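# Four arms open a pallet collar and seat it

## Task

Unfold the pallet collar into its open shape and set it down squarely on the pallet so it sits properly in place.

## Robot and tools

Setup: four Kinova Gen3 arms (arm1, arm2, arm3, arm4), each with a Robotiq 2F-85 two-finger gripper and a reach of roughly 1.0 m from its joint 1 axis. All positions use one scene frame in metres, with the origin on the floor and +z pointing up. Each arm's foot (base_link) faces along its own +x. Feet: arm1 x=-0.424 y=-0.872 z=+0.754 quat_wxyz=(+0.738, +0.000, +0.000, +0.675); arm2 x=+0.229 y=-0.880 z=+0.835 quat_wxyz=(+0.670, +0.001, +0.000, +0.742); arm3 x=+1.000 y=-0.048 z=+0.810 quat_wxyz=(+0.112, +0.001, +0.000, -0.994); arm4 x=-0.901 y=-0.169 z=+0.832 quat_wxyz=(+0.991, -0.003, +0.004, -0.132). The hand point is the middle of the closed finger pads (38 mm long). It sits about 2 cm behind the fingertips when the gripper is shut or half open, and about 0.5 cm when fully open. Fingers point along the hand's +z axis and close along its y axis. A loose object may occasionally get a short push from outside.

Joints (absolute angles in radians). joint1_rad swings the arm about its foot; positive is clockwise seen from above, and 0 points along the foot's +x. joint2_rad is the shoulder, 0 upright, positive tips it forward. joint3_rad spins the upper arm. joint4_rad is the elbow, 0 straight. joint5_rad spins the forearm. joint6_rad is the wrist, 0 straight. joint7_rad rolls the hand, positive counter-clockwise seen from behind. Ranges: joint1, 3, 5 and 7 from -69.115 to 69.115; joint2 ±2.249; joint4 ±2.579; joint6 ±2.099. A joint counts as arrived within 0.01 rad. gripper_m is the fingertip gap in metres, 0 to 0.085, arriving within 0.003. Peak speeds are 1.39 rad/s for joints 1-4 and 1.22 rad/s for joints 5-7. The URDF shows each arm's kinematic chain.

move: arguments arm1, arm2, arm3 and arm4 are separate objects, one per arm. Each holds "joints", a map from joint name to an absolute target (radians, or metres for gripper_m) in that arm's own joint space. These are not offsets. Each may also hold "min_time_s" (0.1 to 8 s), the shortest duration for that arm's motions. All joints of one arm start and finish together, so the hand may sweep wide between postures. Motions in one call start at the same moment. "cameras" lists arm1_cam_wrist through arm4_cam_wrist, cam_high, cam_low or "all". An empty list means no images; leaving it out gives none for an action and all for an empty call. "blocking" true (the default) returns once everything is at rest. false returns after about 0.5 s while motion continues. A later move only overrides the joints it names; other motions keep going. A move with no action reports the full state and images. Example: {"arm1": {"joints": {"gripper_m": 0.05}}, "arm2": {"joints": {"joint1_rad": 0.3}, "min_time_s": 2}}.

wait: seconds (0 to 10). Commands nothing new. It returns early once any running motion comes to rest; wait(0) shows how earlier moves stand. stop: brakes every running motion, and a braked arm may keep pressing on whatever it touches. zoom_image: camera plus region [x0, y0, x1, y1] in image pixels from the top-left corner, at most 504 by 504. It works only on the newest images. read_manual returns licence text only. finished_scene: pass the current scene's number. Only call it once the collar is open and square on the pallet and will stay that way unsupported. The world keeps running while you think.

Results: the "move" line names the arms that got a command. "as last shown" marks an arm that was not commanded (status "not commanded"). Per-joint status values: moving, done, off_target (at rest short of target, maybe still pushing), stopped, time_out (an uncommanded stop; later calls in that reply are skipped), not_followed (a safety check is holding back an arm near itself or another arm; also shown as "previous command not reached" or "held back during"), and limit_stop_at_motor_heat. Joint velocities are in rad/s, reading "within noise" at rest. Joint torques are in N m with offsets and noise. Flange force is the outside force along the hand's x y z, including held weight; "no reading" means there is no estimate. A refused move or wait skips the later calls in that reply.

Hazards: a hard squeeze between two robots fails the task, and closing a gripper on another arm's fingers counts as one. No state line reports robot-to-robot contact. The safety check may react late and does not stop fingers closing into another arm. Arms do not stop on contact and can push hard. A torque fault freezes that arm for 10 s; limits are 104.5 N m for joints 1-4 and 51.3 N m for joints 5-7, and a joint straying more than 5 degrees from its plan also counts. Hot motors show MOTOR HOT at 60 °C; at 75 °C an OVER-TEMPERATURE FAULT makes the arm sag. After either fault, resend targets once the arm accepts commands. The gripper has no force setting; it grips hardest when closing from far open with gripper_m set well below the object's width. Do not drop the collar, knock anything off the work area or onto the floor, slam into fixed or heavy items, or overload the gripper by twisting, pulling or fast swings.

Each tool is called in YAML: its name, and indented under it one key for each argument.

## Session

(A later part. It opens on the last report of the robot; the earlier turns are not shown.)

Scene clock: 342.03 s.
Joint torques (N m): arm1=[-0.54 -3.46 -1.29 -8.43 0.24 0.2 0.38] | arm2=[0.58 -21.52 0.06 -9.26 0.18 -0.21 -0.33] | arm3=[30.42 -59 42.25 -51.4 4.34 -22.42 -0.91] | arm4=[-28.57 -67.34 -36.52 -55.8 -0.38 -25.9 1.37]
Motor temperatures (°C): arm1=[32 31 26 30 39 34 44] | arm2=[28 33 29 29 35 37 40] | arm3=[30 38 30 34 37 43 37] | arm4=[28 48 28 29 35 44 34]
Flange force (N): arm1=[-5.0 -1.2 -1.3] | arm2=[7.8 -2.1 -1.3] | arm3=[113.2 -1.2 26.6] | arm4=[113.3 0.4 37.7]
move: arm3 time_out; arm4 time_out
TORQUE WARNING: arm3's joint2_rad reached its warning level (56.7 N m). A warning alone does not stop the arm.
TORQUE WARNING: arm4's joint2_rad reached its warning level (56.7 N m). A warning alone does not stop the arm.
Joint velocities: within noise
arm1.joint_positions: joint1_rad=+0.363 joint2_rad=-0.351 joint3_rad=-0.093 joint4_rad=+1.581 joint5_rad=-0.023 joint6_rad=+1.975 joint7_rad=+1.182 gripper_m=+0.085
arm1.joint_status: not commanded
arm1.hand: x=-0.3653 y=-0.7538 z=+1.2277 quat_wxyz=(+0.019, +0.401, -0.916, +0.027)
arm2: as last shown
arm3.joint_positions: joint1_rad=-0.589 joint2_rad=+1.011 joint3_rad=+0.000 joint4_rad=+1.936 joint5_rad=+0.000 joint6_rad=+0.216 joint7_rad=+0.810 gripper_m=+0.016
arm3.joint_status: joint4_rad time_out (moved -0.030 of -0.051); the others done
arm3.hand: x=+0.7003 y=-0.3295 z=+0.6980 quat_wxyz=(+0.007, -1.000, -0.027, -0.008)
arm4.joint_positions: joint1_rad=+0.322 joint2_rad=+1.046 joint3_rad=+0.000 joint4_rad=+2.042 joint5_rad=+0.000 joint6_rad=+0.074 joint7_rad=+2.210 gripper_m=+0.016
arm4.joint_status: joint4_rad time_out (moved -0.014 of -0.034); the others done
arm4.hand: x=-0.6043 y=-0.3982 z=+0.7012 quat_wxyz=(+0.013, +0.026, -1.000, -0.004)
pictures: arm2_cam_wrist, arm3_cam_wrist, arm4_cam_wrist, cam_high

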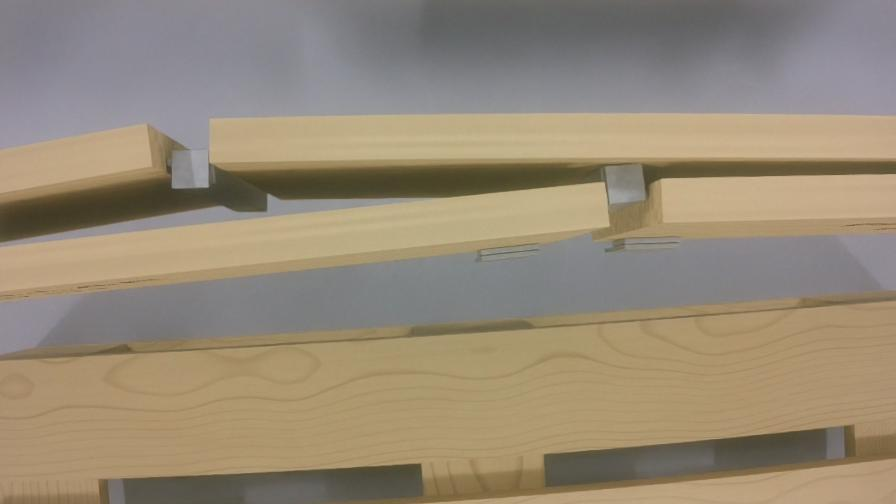

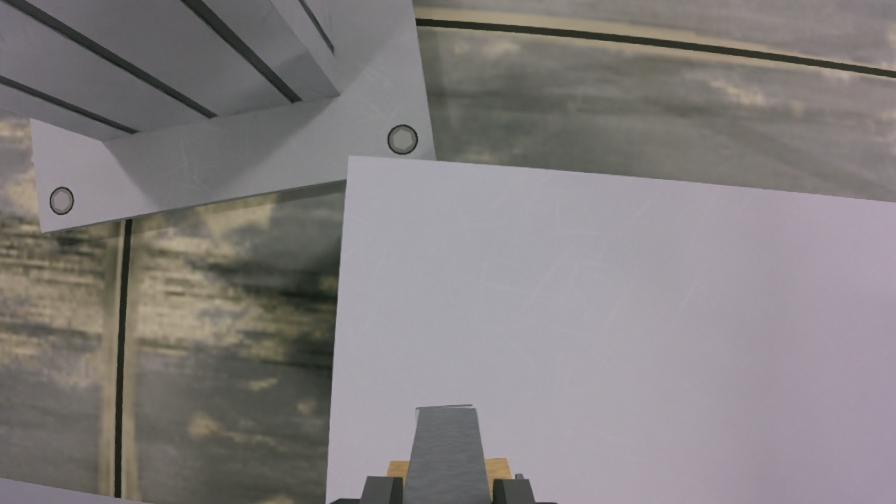

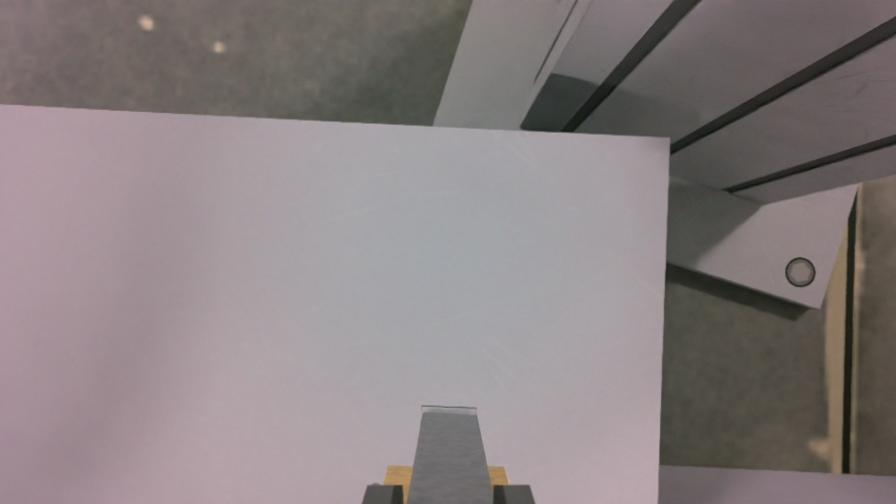

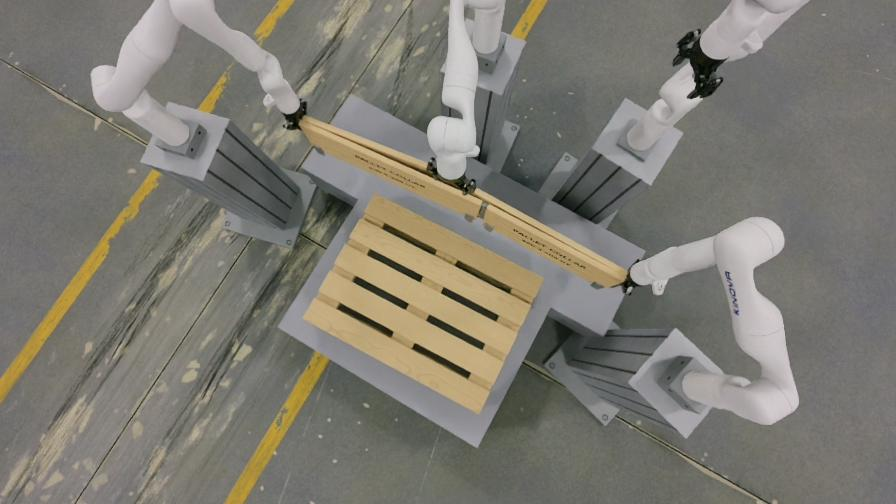

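move:
  arm3: {"joints":{"joint1_rad":-0.6173,"joint2_rad":1.0044,"joint4_rad":1.9588,"joint6_rad":0.1784,"joint7_rad":0.7814},"min_time_s":2}
  arm4: {"joints":{"joint1_rad":0.3440,"joint2_rad":1.0441,"joint4_rad":2.0560,"joint6_rad":0.0415,"joint7_rad":2.2319},"min_time_s":2}
  cameras: ["arm2_cam_wrist"]

zoom_image:
  camera: "arm2_cam_wrist"
  region: [150, 90, 500, 290]

Scene clock: 369.53 s.
Joint torques (N m): arm1=[-0.56 -3.44 -1.26 -8.42 0.26 0.18 0.34] | arm2=[0.64 -21.51 0.14 -9.31 0.18 -0.18 -0.35] | arm3=[11.17 -41.83 17.53 -22.67 1.75 -9.61 -0.49] | arm4=[-11.19 -44.43 -14.82 -21.9 0.43 -10.53 0.96]
Motor temperatures (°C): arm1=[32 31 26 30 39 34 44] | arm2=[28 33 29 29 35 37 40] | arm3=[31 41 31 38 37 44 37] | arm4=[30 52 29 35 35 47 34]
Flange force (N): arm1=[-4.9 -1.2 -1.4] | arm2=[8.2 -2.1 -1.2] | arm3=[43.0 -2.9 25.8] | arm4=[42.4 0.6 32.5]
move: arm3 done; arm4 done
TORQUE WARNING: arm3's joint2_rad reached its warning level (56.7 N m). A warning alone does not stop the arm.
TORQUE WARNING: arm4's joint2_rad reached its warning level (56.7 N m). A warning alone does not stop the arm.
Joint velocities: within noise
arm1: as last shown
arm2.joint_positions: joint1_rad=-0.253 joint2_rad=+0.826 joint3_rad=+0.000 joint4_rad=+1.047 joint5_rad=+0.000 joint6_rad=+1.268 joint7_rad=+1.215 gripper_m=+0.085
arm2.joint_status: not commanded
arm2.hand: x=+0.0403 y=-0.3006 z=+1.0017 quat_wxyz=(+0.000, +0.707, -0.707, -0.001)
arm3.joint_positions: joint1_rad=-0.617 joint2_rad=+1.004 joint3_rad=+0.000 joint4_rad=+1.959 joint5_rad=+0.000 joint6_rad=+0.178 joint7_rad=+0.781 gripper_m=+0.016
arm3.joint_status: all done
arm3.hand: x=+0.7083 y=-0.3380 z=+0.6993 quat_wxyz=(+0.000, -1.000, -0.027, -0.001)
arm4.joint_positions: joint1_rad=+0.344 joint2_rad=+1.044 joint3_rad=+0.000 joint4_rad=+2.056 joint5_rad=+0.000 joint6_rad=+0.041 joint7_rad=+2.232 gripper_m=+0.016
arm4.joint_status: all done
arm4.hand: x=-0.6079 y=-0.4057 z=+0.7017 quat_wxyz=(+0.005, +0.026, -1.000, +0.002)

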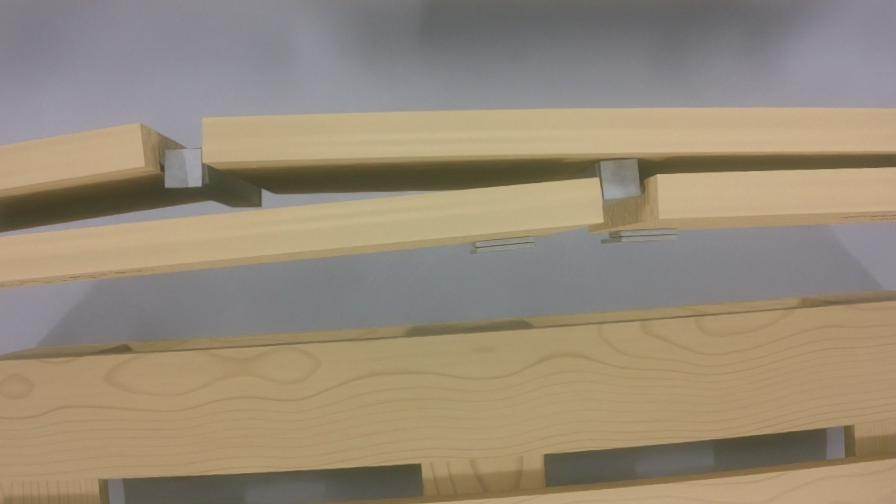

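Scaled by 1.440 from the camera's image (finer frame: 1280x720).

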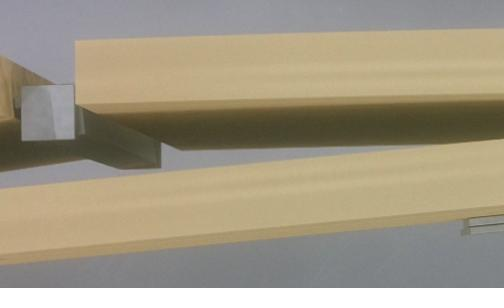

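move:
  arm2: {"joints":{"joint1_rad":-0.2077,"joint2_rad":0.9561,"joint4_rad":1.5404,"joint6_rad":0.6451,"joint7_rad":-0.2311,"gripper_m":0.034},"min_time_s":2}
  cameras: ["arm2_cam_wrist"]

Scene clock: 456.43 s.
Joint torques (N m): arm1=[-0.55 -3.48 -1.29 -8.34 0.31 0.18 0.41] | arm2=[0.68 -20.09 0.02 -6.26 0.17 -0.26 -0.38] | arm3=[11.11 -41.78 17.36 -22.45 1.75 -9.51 -0.44] | arm4=[-11.04 -44.32 -14.64 -21.64 0.45 -10.42 0.96]
Motor temperatures (°C): arm1=[31 31 26 30 39 34 44] | arm2=[28 33 29 29 35 37 39] | arm3=[30 44 31 36 37 44 37] | arm4=[29 51 28 31 35 46 34]
Flange force (N): arm1=[-5.0 -1.0 -1.7] | arm2=[-0.1 -5.5 -4.4] | arm3=[42.6 -2.7 26.0] | arm4=[41.8 0.6 32.6]
move: arm2 done
Joint velocities: within noise
arm1, arm3, arm4: as last shown
arm2.joint_positions: joint1_rad=-0.208 joint2_rad=+0.956 joint3_rad=+0.000 joint4_rad=+1.540 joint5_rad=+0.000 joint6_rad=+0.645 joint7_rad=-0.231 gripper_m=+0.034
arm2.joint_status: all done
arm2.hand: x=+0.0900 y=-0.3653 z=+0.8015 quat_wxyz=(+0.001, +0.040, -0.999, -0.001)
arm3.hand: x=+0.7084 y=-0.3380 z=+0.6993 quat_wxyz=(+0.000, -1.000, -0.027, -0.001)
arm4.hand: x=-0.6079 y=-0.4058 z=+0.7017 quat_wxyz=(+0.005, +0.026, -1.000, +0.002)

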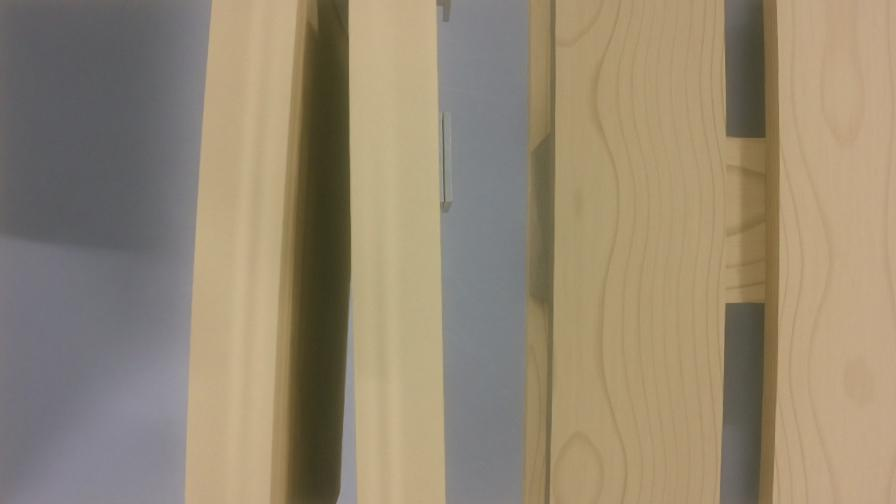

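move:
  arm2: {"joints":{"joint1_rad":-0.2114,"joint2_rad":1.0444,"joint4_rad":1.5593,"joint6_rad":0.5379,"joint7_rad":-0.2347},"min_time_s":1.5}

move:
  arm2: {"joints":{"joint2_rad":1.1488,"joint4_rad":1.5275,"joint6_rad":0.4653},"min_time_s":2.5}
  cameras: ["arm2_cam_wrist"]

Scene clock: 481.60 s.
Joint torques (N m): arm1=[-0.53 -3.42 -1.28 -8.36 0.27 0.18 0.38] | arm2=[0.57 -20.22 0.11 -5.49 0.2 -0.3 -0.32] | arm3=[11.04 -41.8 17.3 -22.39 1.74 -9.53 -0.47] | arm4=[-11.06 -44.33 -14.69 -21.61 0.45 -10.44 0.99]
Motor temperatures (°C): arm1=[31 30 26 30 39 34 44] | arm2=[28 33 29 29 35 37 39] | arm3=[30 44 30 36 37 44 37] | arm4=[29 51 28 30 35 46 34]
Flange force (N): arm1=[-4.9 -1.2 -1.6] | arm2=[-0.1 -5.0 -5.1] | arm3=[42.3 -2.7 26.0] | arm4=[41.6 0.5 32.7]
move: arm2 done
Joint velocities: within noise
arm1, arm3, arm4: as last shown
arm2.joint_positions: joint1_rad=-0.211 joint2_rad=+1.044 joint3_rad=+0.000 joint4_rad=+1.559 joint5_rad=+0.000 joint6_rad=+0.538 joint7_rad=-0.235 gripper_m=+0.034
arm2.joint_status: all done
arm2.hand: x=+0.0905 y=-0.3732 z=+0.7514 quat_wxyz=(+0.001, +0.040, -0.999, -0.001)
pictures: none

Scene clock: 484.40 s.
Joint torques (N m): arm1=[-0.53 -3.46 -1.26 -8.37 0.29 0.18 0.42] | arm2=[-2.95 29.8 -4.62 9.77 -0.54 -1.7 -0.51] | arm3=[6.66 -56.57 9.8 -14.83 0.54 -5.14 -0.72] | arm4=[-7.85 -56.74 -8.56 -13.13 0.65 -6.63 1.07]
Motor temperatures (°C): arm1=[31 30 26 30 39 34 44] | arm2=[28 33 29 29 35 37 39] | arm3=[30 44 30 36 37 44 37] | arm4=[29 51 28 30 35 46 34]
Flange force (N): arm1=[-4.9 -0.9 -1.6] | arm2=[-5.2 5.4 -102.4] | arm3=[19.8 2.3 76.6] | arm4=[23.7 -3.9 80.3]
move: arm2 done
TORQUE WARNING: arm3's joint2_rad reached its warning level (56.7 N m). A warning alone does not stop the arm.
Joint velocities: within noise
arm1, arm4: as last shown
arm2.joint_positions: joint1_rad=-0.211 joint2_rad=+1.149 joint3_rad=+0.000 joint4_rad=+1.527 joint5_rad=+0.000 joint6_rad=+0.465 joint7_rad=-0.235 gripper_m=+0.034
arm2.joint_status: all done
arm2.hand: x=+0.0904 y=-0.3730 z=+0.7014 quat_wxyz=(+0.001, +0.040, -0.999, -0.001)
arm3.joint_positions: joint1_rad=-0.617 joint2_rad=+1.005 joint3_rad=+0.000 joint4_rad=+1.959 joint5_rad=+0.000 joint6_rad=+0.178 joint7_rad=+0.781 gripper_m=+0.016
arm3.joint_status: not commanded
arm3.hand: x=+0.7084 y=-0.3380 z=+0.6992 quat_wxyz=(+0.000, -1.000, -0.027, -0.001)
arm4.hand: x=-0.6080 y=-0.4057 z=+0.7016 quat_wxyz=(+0.005, +0.026, -1.000, +0.002)

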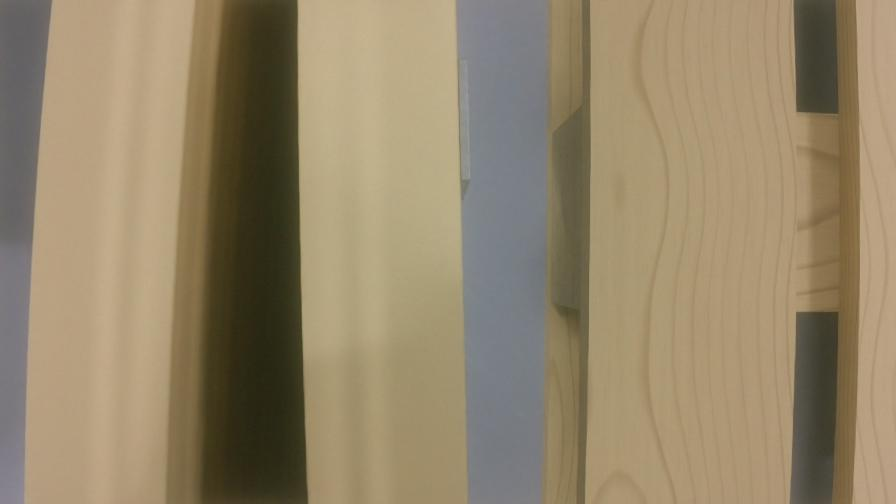

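move:
  arm2: {"joints":{"joint2_rad":1.0444,"joint4_rad":1.5593,"joint6_rad":0.5379},"min_time_s":1.5}
  cameras: ["arm2_cam_wrist"]

Scene clock: 495.23 s.
Joint torques (N m): arm1=[-0.53 -3.43 -1.3 -8.37 0.29 0.19 0.35] | arm2=[0.6 -20.28 0.04 -5.47 0.21 -0.21 -0.34] | arm3=[11.21 -41.56 17.26 -22.24 1.64 -9.29 -0.52] | arm4=[-11 -44.14 -14.51 -21.52 0.37 -10.2 0.92]
Motor temperatures (°C): arm1=[31 30 26 30 39 34 44] | arm2=[28 33 29 29 35 37 39] | arm3=[30 45 30 36 37 44 37] | arm4=[29 53 28 30 35 46 34]
Flange force (N): arm1=[-5.0 -1.3 -1.5] | arm2=[0.0 -5.1 -4.8] | arm3=[42.7 -2.7 26.0] | arm4=[42.0 0.8 32.7]
move: arm2 done
TORQUE WARNING: arm3's joint2_rad reached its warning level (56.7 N m). A warning alone does not stop the arm.
Joint velocities: within noise
arm1, arm4: as last shown
arm2.joint_positions: joint1_rad=-0.211 joint2_rad=+1.044 joint3_rad=+0.000 joint4_rad=+1.559 joint5_rad=+0.000 joint6_rad=+0.538 joint7_rad=-0.235 gripper_m=+0.034
arm2.joint_status: all done
arm2.hand: x=+0.0905 y=-0.3732 z=+0.7514 quat_wxyz=(+0.001, +0.040, -0.999, -0.001)
arm3.joint_positions: joint1_rad=-0.617 joint2_rad=+1.004 joint3_rad=+0.000 joint4_rad=+1.959 joint5_rad=+0.000 joint6_rad=+0.178 joint7_rad=+0.781 gripper_m=+0.016
arm3.joint_status: not commanded
arm3.hand: x=+0.7084 y=-0.3380 z=+0.6993 quat_wxyz=(+0.000, -1.000, -0.027, -0.001)
arm4.hand: x=-0.6080 y=-0.4057 z=+0.7017 quat_wxyz=(+0.005, +0.026, -1.000, +0.002)

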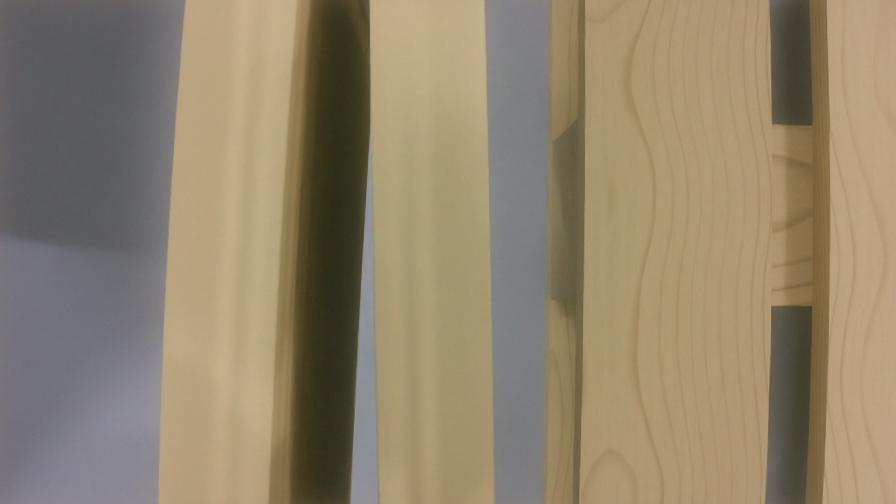

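move:
  arm2: {"joints":{"gripper_m":0.030}}

move:
  arm2: {"joints":{"joint2_rad":1.1233,"joint4_rad":1.5369,"joint6_rad":0.4814},"min_time_s":2.5}
  cameras: ["arm2_cam_wrist"]

Scene clock: 530.50 s.
Joint torques (N m): arm1=[-0.58 -3.45 -1.31 -8.41 0.27 0.19 0.38] | arm2=[0.56 -20.31 0.18 -5.52 0.18 -0.25 -0.35] | arm3=[11.18 -41.48 17.21 -22.2 1.68 -9.24 -0.48] | arm4=[-11 -44.07 -14.49 -21.39 0.42 -10.19 0.9]
Motor temperatures (°C): arm1=[31 30 26 30 39 34 44] | arm2=[28 34 29 28 35 37 39] | arm3=[30 45 30 36 37 44 37] | arm4=[29 53 28 30 35 46 34]
Flange force (N): arm1=[-5.0 -1.2 -1.4] | arm2=[-0.2 -5.2 -4.8] | arm3=[42.7 -2.7 25.9] | arm4=[41.7 0.5 32.6]
move: arm2 done
Joint velocities: within noise
arm1, arm3, arm4: as last shown
arm2.joint_positions: joint1_rad=-0.211 joint2_rad=+1.044 joint3_rad=+0.000 joint4_rad=+1.559 joint5_rad=+0.000 joint6_rad=+0.538 joint7_rad=-0.235 gripper_m=+0.030
arm2.joint_status: all done
arm2.hand: x=+0.0905 y=-0.3732 z=+0.7514 quat_wxyz=(+0.001, +0.040, -0.999, -0.001)
arm4.hand: x=-0.6079 y=-0.4058 z=+0.7017 quat_wxyz=(+0.005, +0.026, -1.000, +0.002)
pictures: none

Scene clock: 533.30 s.
Joint torques (N m): arm1=[-0.51 -3.43 -1.27 -8.4 0.28 0.15 0.36] | arm2=[-0.07 -12.53 -0.83 -2.45 0.09 -0.29 -0.39] | arm3=[10.3 -43.55 15.79 -20.56 1.46 -8.39 -0.53] | arm4=[-10.48 -45.84 -13.43 -19.71 0.47 -9.45 0.97]
Motor temperatures (°C): arm1=[31 30 26 30 39 34 44] | arm2=[28 34 29 28 35 37 39] | arm3=[30 45 30 36 37 44 37] | arm4=[29 54 28 30 35 46 34]
Flange force (N): arm1=[-4.9 -1.2 -1.5] | arm2=[-1.0 -3.0 -20.3] | arm3=[38.2 -1.6 33.8] | arm4=[38.3 -0.5 40.2]
move: arm2 done
Joint velocities: within noise
arm1, arm3, arm4: as last shown
arm2.joint_positions: joint1_rad=-0.211 joint2_rad=+1.123 joint3_rad=+0.000 joint4_rad=+1.537 joint5_rad=+0.000 joint6_rad=+0.481 joint7_rad=-0.235 gripper_m=+0.030
arm2.joint_status: all done
arm2.hand: x=+0.0904 y=-0.3731 z=+0.7134 quat_wxyz=(+0.001, +0.040, -0.999, -0.001)
arm3.hand: x=+0.7084 y=-0.3381 z=+0.6993 quat_wxyz=(+0.000, -1.000, -0.027, -0.001)

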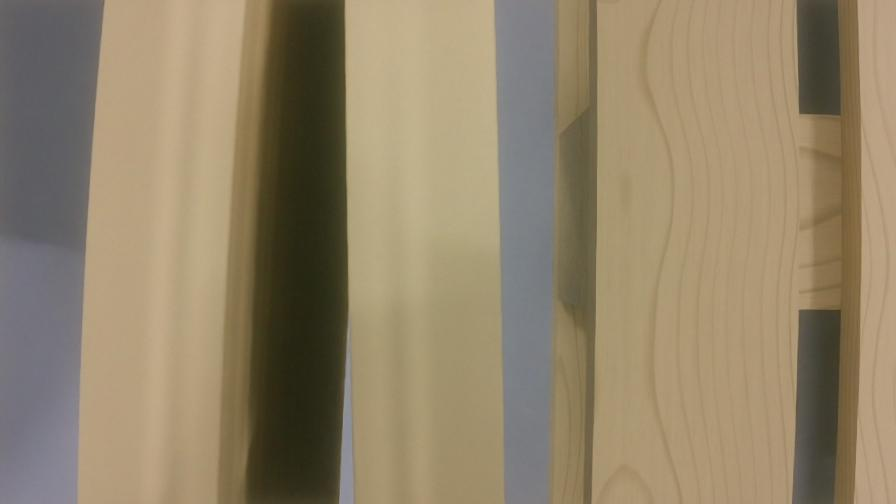

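move:
  arm2: {"joints":{"gripper_m":0.008}}
  cameras: ["arm2_cam_wrist","cam_low"]

zoom_image:
  camera: "cam_low"
  region: [60, 100, 560, 300]

Scene clock: 540.37 s.
Joint torques (N m): arm1=[-0.59 -3.46 -1.31 -8.38 0.3 0.18 0.39] | arm2=[-0.38 -17.63 -0.93 -4.54 0.31 -0.39 -0.05] | arm3=[10.08 -42.06 15.86 -21.27 1.57 -8.71 -0.43] | arm4=[-10.54 -44.55 -13.89 -20.6 0.38 -9.73 0.91]
Motor temperatures (°C): arm1=[31 30 26 30 39 34 44] | arm2=[28 34 29 28 35 37 39] | arm3=[30 46 30 36 37 44 37] | arm4=[29 54 28 30 35 46 34]
Flange force (N): arm1=[-5.0 -1.2 -1.6] | arm2=[-1.4 -5.4 -11.2] | arm3=[39.5 -3.3 29.0] | arm4=[40.1 0.7 35.4]
move: arm2 off_target
Joint velocities: within noise
arm1.joint_positions: joint1_rad=+0.363 joint2_rad=-0.351 joint3_rad=-0.093 joint4_rad=+1.581 joint5_rad=-0.023 joint6_rad=+1.975 joint7_rad=+1.182 gripper_m=+0.085
arm1.joint_status: not commanded
arm1.hand: x=-0.3653 y=-0.7538 z=+1.2277 quat_wxyz=(+0.019, +0.401, -0.916, +0.027)
arm2.joint_positions: joint1_rad=-0.211 joint2_rad=+1.123 joint3_rad=+0.000 joint4_rad=+1.537 joint5_rad=+0.000 joint6_rad=+0.481 joint7_rad=-0.235 gripper_m=+0.019
arm2.joint_status: gripper_m off_target (ended at +0.019, target +0.008)
arm2.hand: x=+0.0904 y=-0.3732 z=+0.7134 quat_wxyz=(+0.001, +0.040, -0.999, -0.001)
arm3: as last shown
arm3.hand: x=+0.7084 y=-0.3380 z=+0.6993 quat_wxyz=(+0.000, -1.000, -0.027, -0.001)
arm4.joint_positions: joint1_rad=+0.344 joint2_rad=+1.044 joint3_rad=+0.000 joint4_rad=+2.056 joint5_rad=+0.000 joint6_rad=+0.042 joint7_rad=+2.232 gripper_m=+0.016
arm4.joint_status: not commanded
arm4.hand: x=-0.6080 y=-0.4057 z=+0.7017 quat_wxyz=(+0.005, +0.026, -1.000, +0.002)

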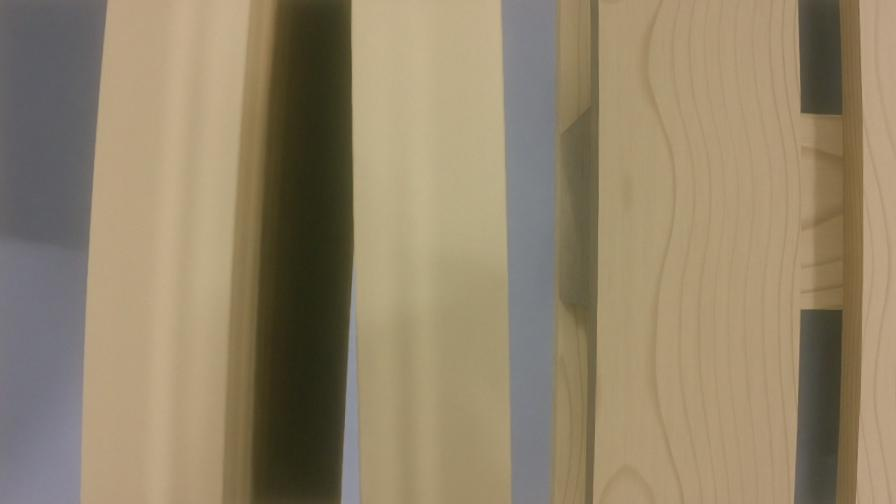

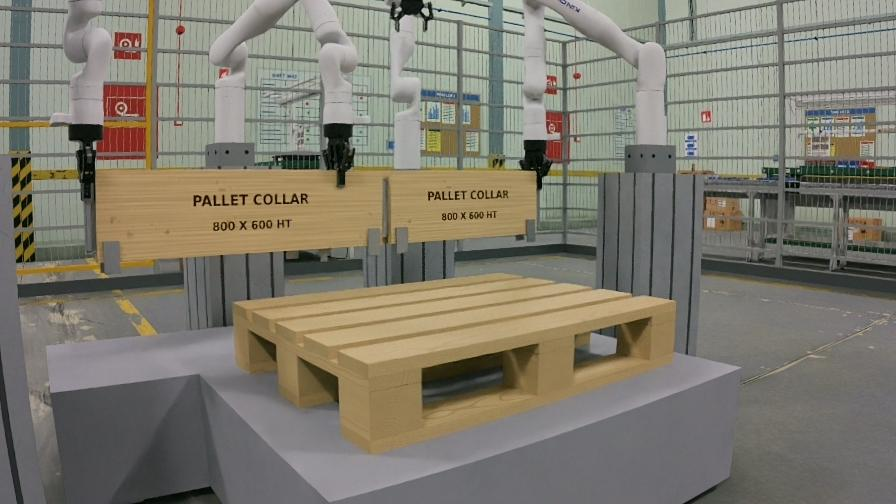

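Scaled by 1.008 from the camera's image (finer frame: 1280x720).

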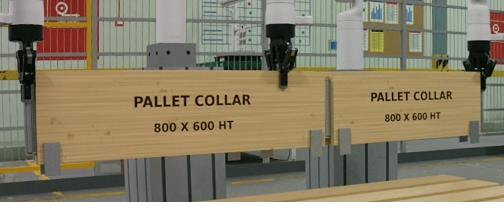

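move:
  arm4: {"joints":{"joint1_rad":0.4950,"joint2_rad":1.0681,"joint4_rad":1.8317,"joint6_rad":0.2417,"joint7_rad":2.4614},"min_time_s":4}
  cameras: ["cam_high"]

zoom_image:
  camera: "cam_high"
  region: [260, 90, 660, 330]

Scene clock: 578.50 s.
Joint torques (N m): arm1=[-0.56 -3.49 -1.33 -8.36 0.25 0.18 0.4] | arm2=[-3.12 -17.9 -4.17 -3.47 -0.52 0.47 -0.1] | arm3=[12.58 -44.2 18.81 -25.78 1.46 -10.82 -0.84] | arm4=[-21.24 -48.7 -26.12 -24.67 -2.05 -9.55 1.49]
Motor temperatures (°C): arm1=[31 30 26 30 39 34 44] | arm2=[28 34 29 28 35 37 39] | arm3=[30 48 30 36 37 44 37] | arm4=[29 58 28 30 35 47 34]
Flange force (N): arm1=[-5.1 -1.2 -1.6] | arm2=[-6.1 -2.1 -8.7] | arm3=[49.2 -5.0 27.4] | arm4=[54.8 -0.7 34.8]
move: arm4 done
Joint velocities: within noise
arm1, arm2, arm3: as last shown
arm2.hand: x=+0.0903 y=-0.3731 z=+0.7134 quat_wxyz=(+0.001, +0.040, -0.999, -0.001)
arm3.hand: x=+0.7083 y=-0.3380 z=+0.6993 quat_wxyz=(+0.000, -1.000, -0.027, -0.001)
arm4.joint_positions: joint1_rad=+0.495 joint2_rad=+1.068 joint3_rad=+0.000 joint4_rad=+1.832 joint5_rad=+0.000 joint6_rad=+0.242 joint7_rad=+2.461 gripper_m=+0.016
arm4.joint_status: all done
arm4.hand: x=-0.5980 y=-0.4937 z=+0.7020 quat_wxyz=(+0.005, +0.065, -0.998, +0.002)

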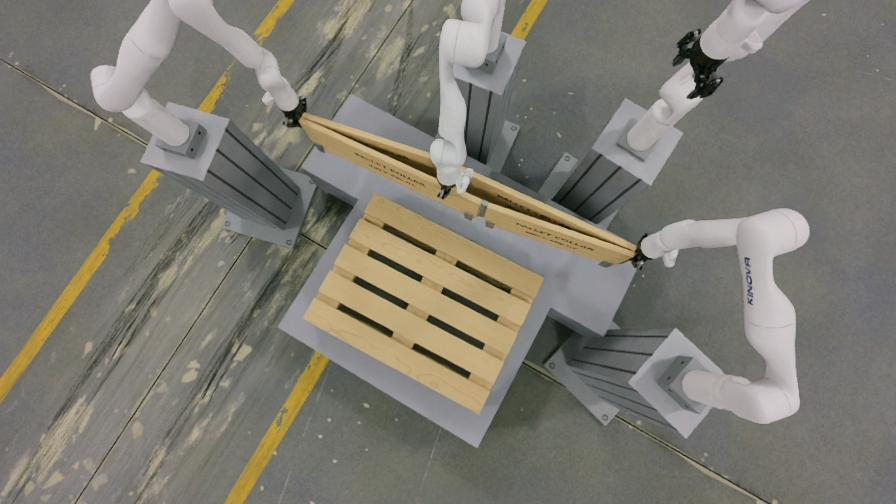

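Scaled by 1.260 from the camera's image (finer frame: 1280x720).

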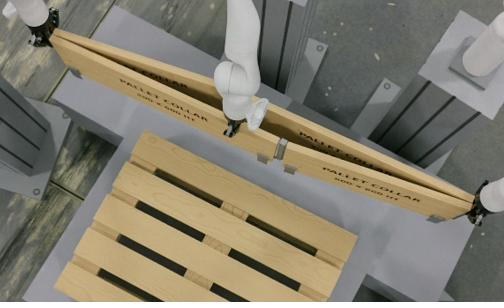

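move:
  arm4: {"joints":{"joint1_rad":0.5821,"joint2_rad":1.1350,"joint4_rad":1.5359,"joint6_rad":0.4707,"joint7_rad":2.6271},"min_time_s":3}

move:
  arm4: {"joints":{"joint1_rad":0.6341,"joint2_rad":1.2521,"joint4_rad":1.1598,"joint6_rad":0.7297,"joint7_rad":2.7576},"min_time_s":3}
  cameras: ["cam_high","cam_low","arm2_cam_wrist"]

zoom_image:
  camera: "cam_high"
  region: [260, 90, 660, 330]

Scene clock: 595.63 s.
Joint torques (N m): arm1=[-0.54 -3.46 -1.29 -8.38 0.28 0.17 0.36] | arm2=[-4.35 -18.59 -5.75 -2.44 -0.87 1.36 -0.07] | arm3=[15.3 -43.99 19.98 -27.85 -0.15 -11.09 -2.49] | arm4=[-31.79 -51.24 -33.43 -25.15 -5.85 -7.61 1.97]
Motor temperatures (°C): arm1=[31 30 26 30 39 34 44] | arm2=[28 34 29 28 35 37 39] | arm3=[30 49 30 36 37 44 37] | arm4=[29 58 29 31 35 46 34]
Flange force (N): arm1=[-5.0 -1.3 -1.6] | arm2=[-7.9 0.7 -5.3] | arm3=[55.8 -7.3 25.0] | arm4=[63.7 -0.7 33.7]
move: arm4 done
Joint velocities: within noise
arm1, arm2, arm3: as last shown
arm4.joint_positions: joint1_rad=+0.582 joint2_rad=+1.135 joint3_rad=+0.000 joint4_rad=+1.536 joint5_rad=+0.000 joint6_rad=+0.471 joint7_rad=+2.627 gripper_m=+0.016
arm4.joint_status: all done
arm4.hand: x=-0.5745 y=-0.5789 z=+0.7021 quat_wxyz=(+0.005, +0.104, -0.995, +0.002)
pictures: none

Scene clock: 598.97 s.
Joint torques (N m): arm1=[-0.53 -3.46 -1.26 -8.43 0.26 0.21 0.41] | arm2=[8.17 -20.4 9.05 -5.55 2.45 -0.4 -0.08] | arm3=[17.76 -41.84 19.07 -27.23 -3.51 -9.18 -5.63] | arm4=[-25.03 -54.62 -20.88 -23.58 -4.98 -4.74 2.44]
Motor temperatures (°C): arm1=[31 30 26 30 39 34 44] | arm2=[28 34 29 28 35 37 39] | arm3=[30 49 30 36 37 44 37] | arm4=[29 58 29 31 35 46 34]
Flange force (N): arm1=[-4.9 -1.0 -1.3] | arm2=[14.1 -10.1 -6.1] | arm3=[58.0 -11.3 23.5] | arm4=[42.1 6.9 36.0]
move: arm4 done
Joint velocities: within noise
arm1, arm2, arm3: as last shown
arm2.hand: x=+0.0904 y=-0.3731 z=+0.7134 quat_wxyz=(+0.001, +0.040, -0.999, -0.001)
arm3.hand: x=+0.7083 y=-0.3381 z=+0.6993 quat_wxyz=(+0.000, -1.000, -0.027, -0.001)
arm4.joint_positions: joint1_rad=+0.634 joint2_rad=+1.252 joint3_rad=+0.000 joint4_rad=+1.160 joint5_rad=+0.000 joint6_rad=+0.730 joint7_rad=+2.758 gripper_m=+0.016
arm4.joint_status: all done
arm4.hand: x=-0.5432 y=-0.6621 z=+0.7022 quat_wxyz=(+0.005, +0.143, -0.990, +0.001)
pictures: arm2_cam_wrist, cam_high, cam_low

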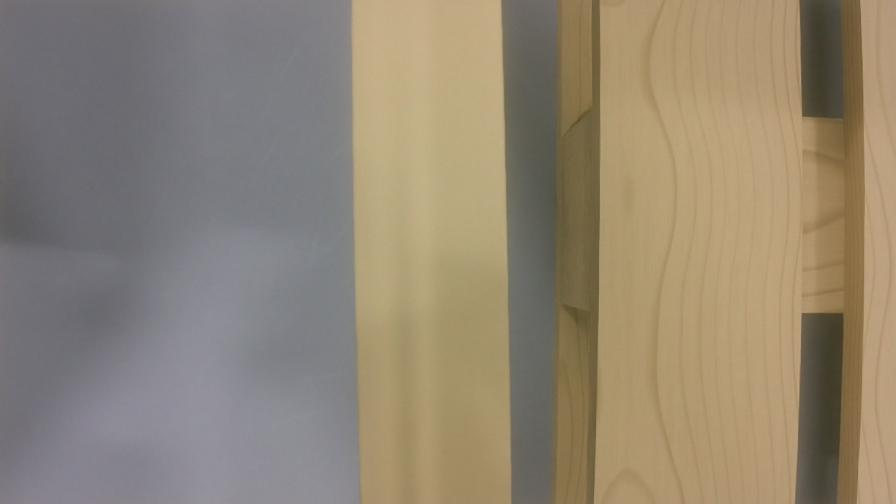

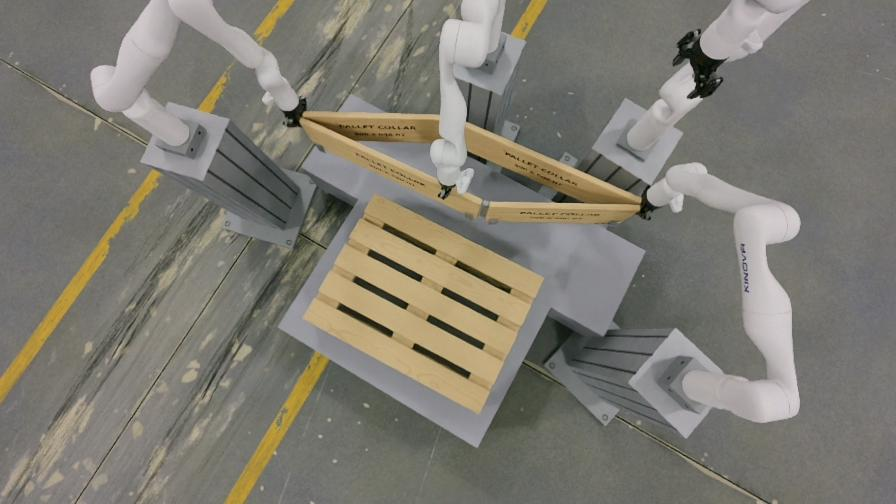

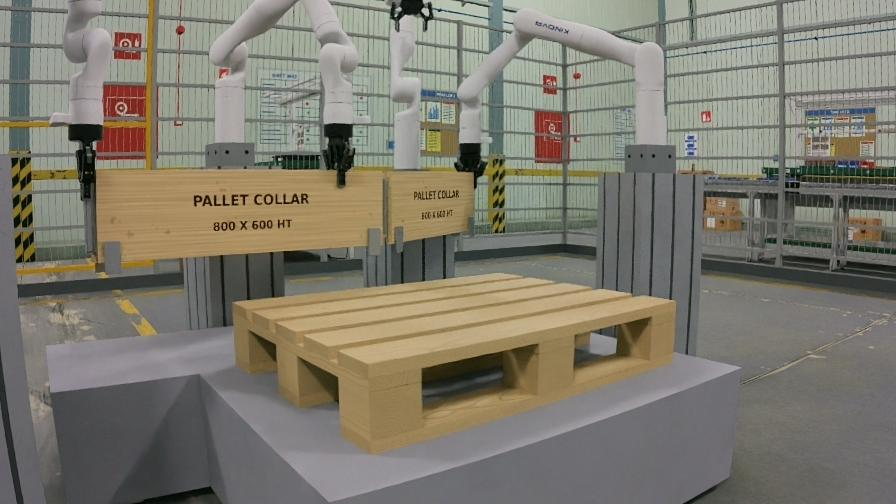

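Scaled by 1.260 from the camera's image (finer frame: 1280x720).

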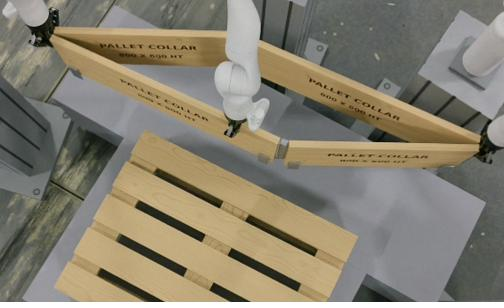

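move:
  arm1: {"joints":{"joint1_rad":0.6966,"joint2_rad":0.5435,"joint3_rad":0,"joint4_rad":2.1838,"joint5_rad":0,"joint6_rad":0.4143,"joint7_rad":0.8538,"gripper_m":0.06},"min_time_s":2.5}
  cameras: ["arm1_cam_wrist"]

Scene clock: 620.17 s.
Joint torques (N m): arm1=[-0.5 -15.99 -1.19 -3.75 0.25 0.03 0.41] | arm2=[8.64 -20.31 9.54 -5.65 2.52 -0.44 -0.02] | arm3=[17.71 -41.84 19.05 -27.1 -3.52 -9.12 -5.64] | arm4=[-24.59 -54.64 -20.41 -23.48 -4.82 -4.73 2.47]
Motor temperatures (°C): arm1=[31 30 26 30 39 34 43] | arm2=[28 33 29 28 35 37 39] | arm3=[30 48 30 36 37 44 37] | arm4=[30 58 29 31 35 46 34]
Flange force (N): arm1=[-1.4 1.1 5.3] | arm2=[15.0 -10.7 -6.5] | arm3=[57.7 -11.2 23.7] | arm4=[41.2 6.7 36.1]
move: arm1 done
Joint velocities: within noise
arm1.joint_positions: joint1_rad=+0.697 joint2_rad=+0.544 joint3_rad=+0.000 joint4_rad=+2.184 joint5_rad=+0.000 joint6_rad=+0.414 joint7_rad=+0.854 gripper_m=+0.060
arm1.joint_status: all done
arm1.hand: x=-0.1626 y=-0.6462 z=+0.7993 quat_wxyz=(+0.000, +0.034, -0.999, +0.000)
arm2, arm3, arm4: as last shown
arm3.hand: x=+0.7084 y=-0.3380 z=+0.6993 quat_wxyz=(+0.000, -1.000, -0.027, -0.001)
arm4.hand: x=-0.5433 y=-0.6622 z=+0.7023 quat_wxyz=(+0.005, +0.143, -0.990, +0.001)

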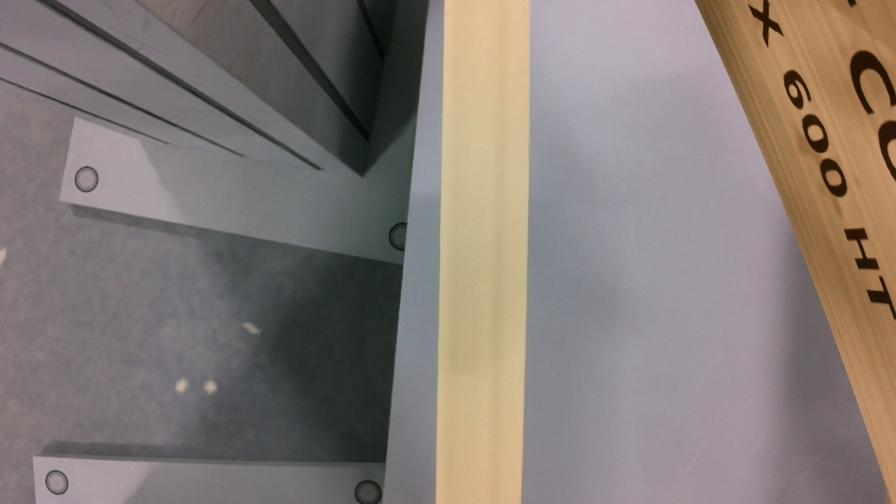

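move:
  arm1: {"joints":{"joint1_rad":0.6824,"joint2_rad":0.8285,"joint4_rad":2.1888,"joint6_rad":0.1243,"joint7_rad":0.8240},"min_time_s":2.5}

move:
  arm1: {"joints":{"gripper_m":0.008}}

move:
  arm4: {"joints":{"gripper_m":0.05}}
  cameras: ["arm1_cam_wrist","cam_high","arm4_cam_wrist"]

Scene clock: 653.67 s.
Joint torques (N m): arm1=[-0.53 -17.88 -1.11 -1.17 0.23 0.02 0.38] | arm2=[8.64 -20.28 9.48 -5.58 2.54 -0.47 -0.11] | arm3=[17.74 -41.83 19.04 -27.18 -3.5 -9.13 -5.62] | arm4=[-24.58 -54.61 -20.47 -23.49 -4.82 -4.71 2.44]
Motor temperatures (°C): arm1=[31 31 26 30 39 34 43] | arm2=[28 33 29 28 35 37 39] | arm3=[31 47 30 36 37 44 37] | arm4=[30 59 29 31 35 45 34]
Flange force (N): arm1=[-0.6 0.0 5.5] | arm2=[14.9 -10.3 -6.5] | arm3=[58.0 -11.3 23.6] | arm4=[41.3 6.8 36.1]
move: arm1 done
Joint velocities: within noise
arm1.joint_positions: joint1_rad=+0.682 joint2_rad=+0.828 joint3_rad=+0.000 joint4_rad=+2.189 joint5_rad=+0.000 joint6_rad=+0.124 joint7_rad=+0.824 gripper_m=+0.060
arm1.joint_status: all done
arm1.hand: x=-0.1624 y=-0.6390 z=+0.6994 quat_wxyz=(+0.000, +0.026, -1.000, +0.000)
arm2, arm4: as last shown
arm3.joint_positions: joint1_rad=-0.617 joint2_rad=+1.004 joint3_rad=+0.000 joint4_rad=+1.959 joint5_rad=+0.000 joint6_rad=+0.178 joint7_rad=+0.781 gripper_m=+0.016
arm3.joint_status: not commanded
arm3.hand: x=+0.7084 y=-0.3380 z=+0.6993 quat_wxyz=(+0.000, -1.000, -0.027, -0.001)
pictures: none

Scene clock: 654.53 s.
Joint torques (N m): arm1=[-3.97 -22 -6.15 -8.65 -0.99 -3.7 -0.4] | arm2=[7.29 -22.6 7.9 -6.77 2.01 -0.76 -0.31] | arm3=[15.91 -43.73 17.77 -31.2 -3.16 -11.24 -5.22] | arm4=[-23.67 -58.57 -19.18 -29.95 -4.06 -8.75 2.86]
Motor temperatures (°C): arm1=[31 31 26 30 39 34 43] | arm2=[28 33 29 28 35 37 39] | arm3=[31 47 30 36 37 44 37] | arm4=[30 59 29 31 35 45 34]
Flange force (N): arm1=[0.6 -16.5 5.7] | arm2=[11.8 -10.9 -2.9] | arm3=[60.4 -18.1 21.8] | arm4=[43.5 19.2 33.9]
move: arm1 off_target
TORQUE WARNING: arm4's joint2_rad reached its warning level (56.7 N m). A warning alone does not stop the arm.
Joint velocities: within noise
arm1.joint_positions: joint1_rad=+0.682 joint2_rad=+0.829 joint3_rad=+0.000 joint4_rad=+2.189 joint5_rad=+0.000 joint6_rad=+0.124 joint7_rad=+0.824 gripper_m=+0.019
arm1.joint_status: gripper_m off_target (ended at +0.019, target +0.008)
arm1.hand: x=-0.1624 y=-0.6391 z=+0.6994 quat_wxyz=(+0.000, +0.026, -1.000, +0.000)
arm2: as last shown
arm2.hand: x=+0.0905 y=-0.3731 z=+0.7133 quat_wxyz=(+0.001, +0.040, -0.999, -0.001)
arm3.joint_positions: joint1_rad=-0.617 joint2_rad=+1.005 joint3_rad=+0.000 joint4_rad=+1.959 joint5_rad=+0.000 joint6_rad=+0.178 joint7_rad=+0.781 gripper_m=+0.016
arm3.joint_status: not commanded
arm3.hand: x=+0.7085 y=-0.3379 z=+0.6992 quat_wxyz=(+0.000, -1.000, -0.027, -0.001)
arm4.joint_positions: joint1_rad=+0.634 joint2_rad=+1.252 joint3_rad=+0.000 joint4_rad=+1.160 joint5_rad=+0.000 joint6_rad=+0.730 joint7_rad=+2.758 gripper_m=+0.016
arm4.joint_status: not commanded
arm4.hand: x=-0.5434 y=-0.6621 z=+0.7021 quat_wxyz=(+0.005, +0.143, -0.990, +0.001)
pictures: none

Scene clock: 655.47 s.
Joint torques (N m): arm1=[5.4 -28.13 7.12 -2.15 1.36 0.29 0.85] | arm2=[2.97 -18.9 2.78 6.36 1.4 6.39 0.3] | arm3=[24.93 -34.84 30.33 -24.77 -1.1 -8.76 -4.38] | arm4=[-30.9 -29.83 -29.2 -8.49 -10.89 -0.39 -1.43]
Motor temperatures (°C): arm1=[31 31 26 30 39 34 43] | arm2=[28 33 29 28 35 37 39] | arm3=[31 47 30 36 37 44 37] | arm4=[30 59 29 31 35 45 34]
Flange force (N): arm1=[12.1 13.4 35.6] | arm2=[10.1 17.8 8.7] | arm3=[69.6 5.6 8.3] | arm4=[50.6 -16.7 5.6]
move: arm4 done
TORQUE WARNING: arm4's joint2_rad reached its warning level (56.7 N m). A warning alone does not stop the arm.
Joint velocities: within noise
arm1, arm2: as last shown
arm1.hand: x=-0.1624 y=-0.6390 z=+0.6994 quat_wxyz=(+0.000, +0.026, -1.000, +0.000)
arm2.hand: x=+0.0904 y=-0.3731 z=+0.7134 quat_wxyz=(+0.001, +0.040, -0.999, -0.001)
arm3.joint_positions: joint1_rad=-0.617 joint2_rad=+1.004 joint3_rad=+0.000 joint4_rad=+1.959 joint5_rad=+0.000 joint6_rad=+0.178 joint7_rad=+0.781 gripper_m=+0.016
arm3.joint_status: not commanded
arm3.hand: x=+0.7084 y=-0.3381 z=+0.6993 quat_wxyz=(+0.000, -1.000, -0.027, -0.001)
arm4.joint_positions: joint1_rad=+0.634 joint2_rad=+1.252 joint3_rad=+0.000 joint4_rad=+1.160 joint5_rad=+0.000 joint6_rad=+0.730 joint7_rad=+2.758 gripper_m=+0.049
arm4.joint_status: all done
arm4.hand: x=-0.5435 y=-0.6622 z=+0.7023 quat_wxyz=(+0.005, +0.143, -0.990, +0.001)
pictures: arm1_cam_wrist, arm4_cam_wrist, cam_high

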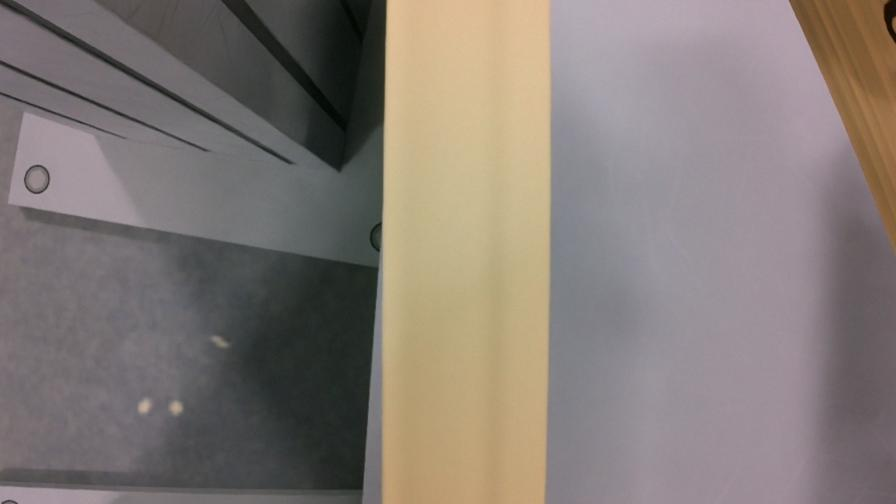

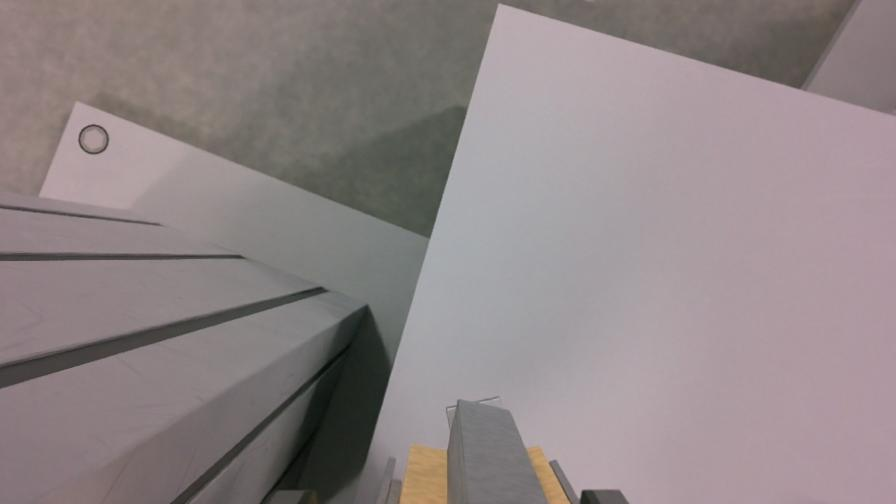

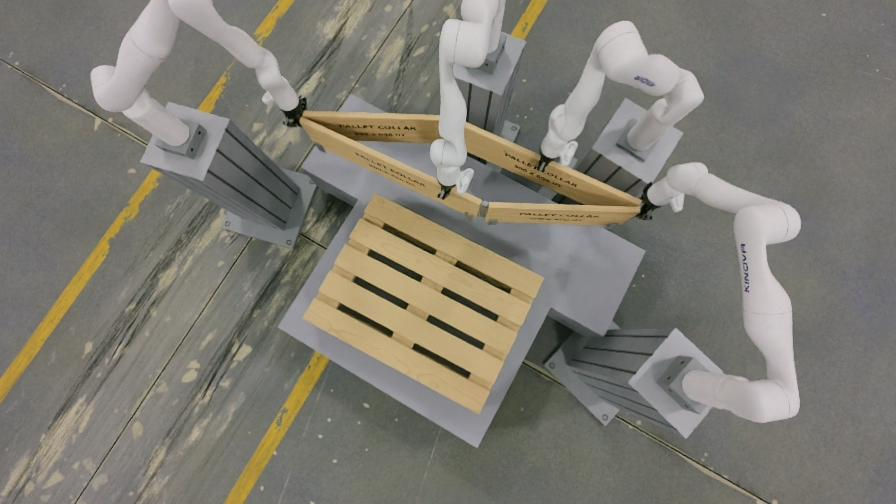

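move:
  arm4: {"joints":{"joint1_rad":0.6465,"joint2_rad":1.2470,"joint4_rad":1.1748,"joint6_rad":0.7198,"joint7_rad":2.7700},"min_time_s":1}

move:
  arm4: {"joints":{"joint2_rad":1.0669,"joint4_rad":1.2174,"joint6_rad":0.8573},"min_time_s":2}

move:
  arm4: {"joints":{"joint1_rad":0.2604,"joint2_rad":1.2338,"joint4_rad":0.8044,"joint6_rad":1.1034,"joint7_rad":2.6021,"gripper_m":0.06},"min_time_s":2.5}
  cameras: ["arm4_cam_wrist","cam_high"]

Scene clock: 674.40 s.
Joint torques (N m): arm1=[3.75 -36.25 5.35 -12.15 0.64 -4.33 0.3] | arm2=[13.41 -24.24 15.21 -3.73 3.97 0.89 0.12] | arm3=[16.25 -31.68 19.22 -20.13 -2.06 -6.46 -4.39] | arm4=[0.49 -25.05 -0.43 -5.78 -0.12 0.29 -0.01]
Motor temperatures (°C): arm1=[31 31 26 30 39 34 43] | arm2=[28 33 29 28 35 37 39] | arm3=[31 46 31 36 37 44 37] | arm4=[32 57 30 31 36 45 34]
Flange force (N): arm1=[20.4 -1.4 44.4] | arm2=[25.5 -4.8 5.1] | arm3=[49.1 -4.2 7.7] | arm4=[-0.3 0.7 -0.5]
move: arm4 done
Joint velocities: within noise
arm1, arm3: as last shown
arm1.hand: x=-0.1625 y=-0.6391 z=+0.6994 quat_wxyz=(+0.000, +0.026, -1.000, +0.000)
arm2.joint_positions: joint1_rad=-0.211 joint2_rad=+1.123 joint3_rad=+0.000 joint4_rad=+1.537 joint5_rad=+0.000 joint6_rad=+0.481 joint7_rad=-0.235 gripper_m=+0.019
arm2.joint_status: not commanded
arm2.hand: x=+0.0904 y=-0.3731 z=+0.7134 quat_wxyz=(+0.001, +0.040, -0.999, -0.001)
arm3.hand: x=+0.7083 y=-0.3381 z=+0.6993 quat_wxyz=(+0.000, -1.000, -0.027, -0.001)
arm4.joint_positions: joint1_rad=+0.647 joint2_rad=+1.247 joint3_rad=+0.000 joint4_rad=+1.175 joint5_rad=+0.000 joint6_rad=+0.720 joint7_rad=+2.770 gripper_m=+0.049
arm4.joint_status: all done
arm4.hand: x=-0.5513 y=-0.6642 z=+0.7023 quat_wxyz=(+0.005, +0.143, -0.990, +0.001)
pictures: none

Scene clock: 676.73 s.
Joint torques (N m): arm1=[3.76 -36.38 5.4 -12.31 0.66 -4.42 0.34] | arm2=[13.5 -24.13 15.27 -3.75 4.01 0.9 0.15] | arm3=[16.31 -31.84 19.37 -20.4 -2.08 -6.57 -4.38] | arm4=[0.46 -24.46 -0.53 -6.69 -0.08 0.28 -0.03]
Motor temperatures (°C): arm1=[31 32 26 30 39 34 43] | arm2=[28 34 29 28 35 37 39] | arm3=[31 46 31 36 37 44 37] | arm4=[31 57 30 30 36 45 34]
Flange force (N): arm1=[20.7 -1.5 44.5] | arm2=[25.7 -5.1 4.8] | arm3=[49.6 -4.5 7.7] | arm4=[-0.2 0.8 -0.4]
move: arm4 done
Joint velocities: within noise
arm1.joint_positions: joint1_rad=+0.682 joint2_rad=+0.828 joint3_rad=+0.000 joint4_rad=+2.189 joint5_rad=+0.000 joint6_rad=+0.124 joint7_rad=+0.824 gripper_m=+0.019
arm1.joint_status: not commanded
arm1.hand: x=-0.1624 y=-0.6390 z=+0.6994 quat_wxyz=(+0.000, +0.026, -1.000, +0.000)
arm2, arm3: as last shown
arm3.hand: x=+0.7084 y=-0.3380 z=+0.6993 quat_wxyz=(+0.000, -1.000, -0.027, -0.001)
arm4.joint_positions: joint1_rad=+0.647 joint2_rad=+1.067 joint3_rad=+0.000 joint4_rad=+1.217 joint5_rad=+0.000 joint6_rad=+0.857 joint7_rad=+2.770 gripper_m=+0.049
arm4.joint_status: all done
arm4.hand: x=-0.5504 y=-0.6638 z=+0.8022 quat_wxyz=(+0.005, +0.143, -0.990, +0.001)
pictures: none

Scene clock: 679.60 s.
Joint torques (N m): arm1=[3.78 -36.43 5.4 -12.34 0.64 -4.42 0.34] | arm2=[13.43 -24.12 15.26 -3.71 4.05 0.86 0.11] | arm3=[16.36 -31.82 19.4 -20.39 -2.06 -6.58 -4.38] | arm4=[0.51 -27.08 -0.49 -7.93 -0.13 0.32 -0.03]
Motor temperatures (°C): arm1=[31 32 26 30 39 34 43] | arm2=[28 34 29 28 35 37 39] | arm3=[31 46 31 36 37 44 37] | arm4=[31 57 29 30 36 45 34]
Flange force (N): arm1=[20.7 -1.5 44.6] | arm2=[25.6 -4.8 4.8] | arm3=[49.6 -4.3 7.6] | arm4=[0.2 1.3 -0.4]
move: arm4 done
Joint velocities: within noise
arm1, arm2, arm3: as last shown
arm4.joint_positions: joint1_rad=+0.260 joint2_rad=+1.234 joint3_rad=+0.000 joint4_rad=+0.804 joint5_rad=+0.000 joint6_rad=+1.103 joint7_rad=+2.602 gripper_m=+0.060
arm4.joint_status: all done
arm4.hand: x=-0.3281 y=-0.5311 z=+0.7997 quat_wxyz=(+0.005, +0.250, -0.968, +0.001)

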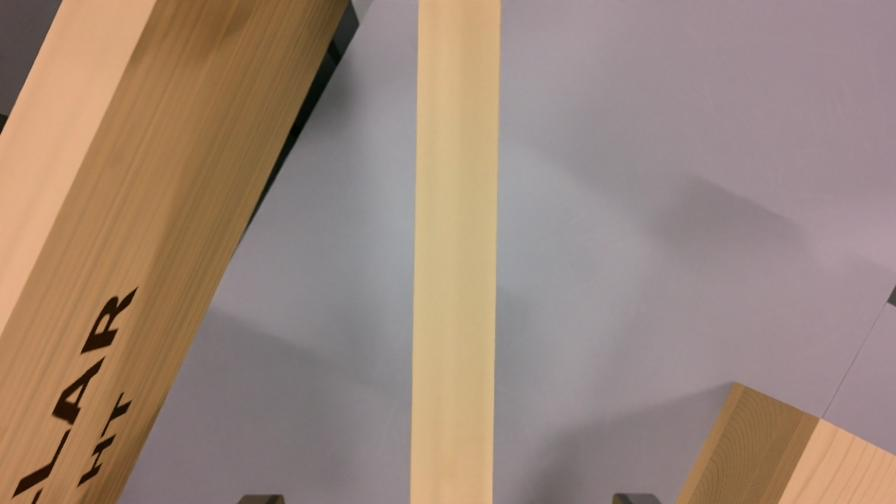

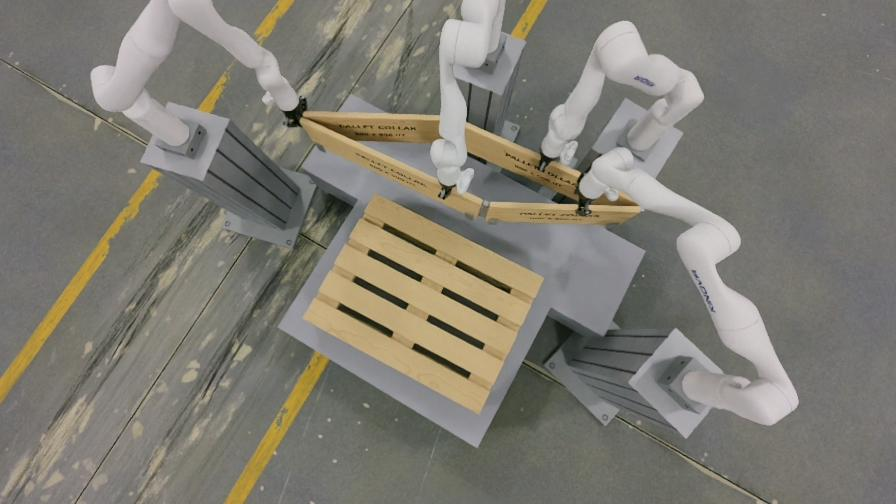

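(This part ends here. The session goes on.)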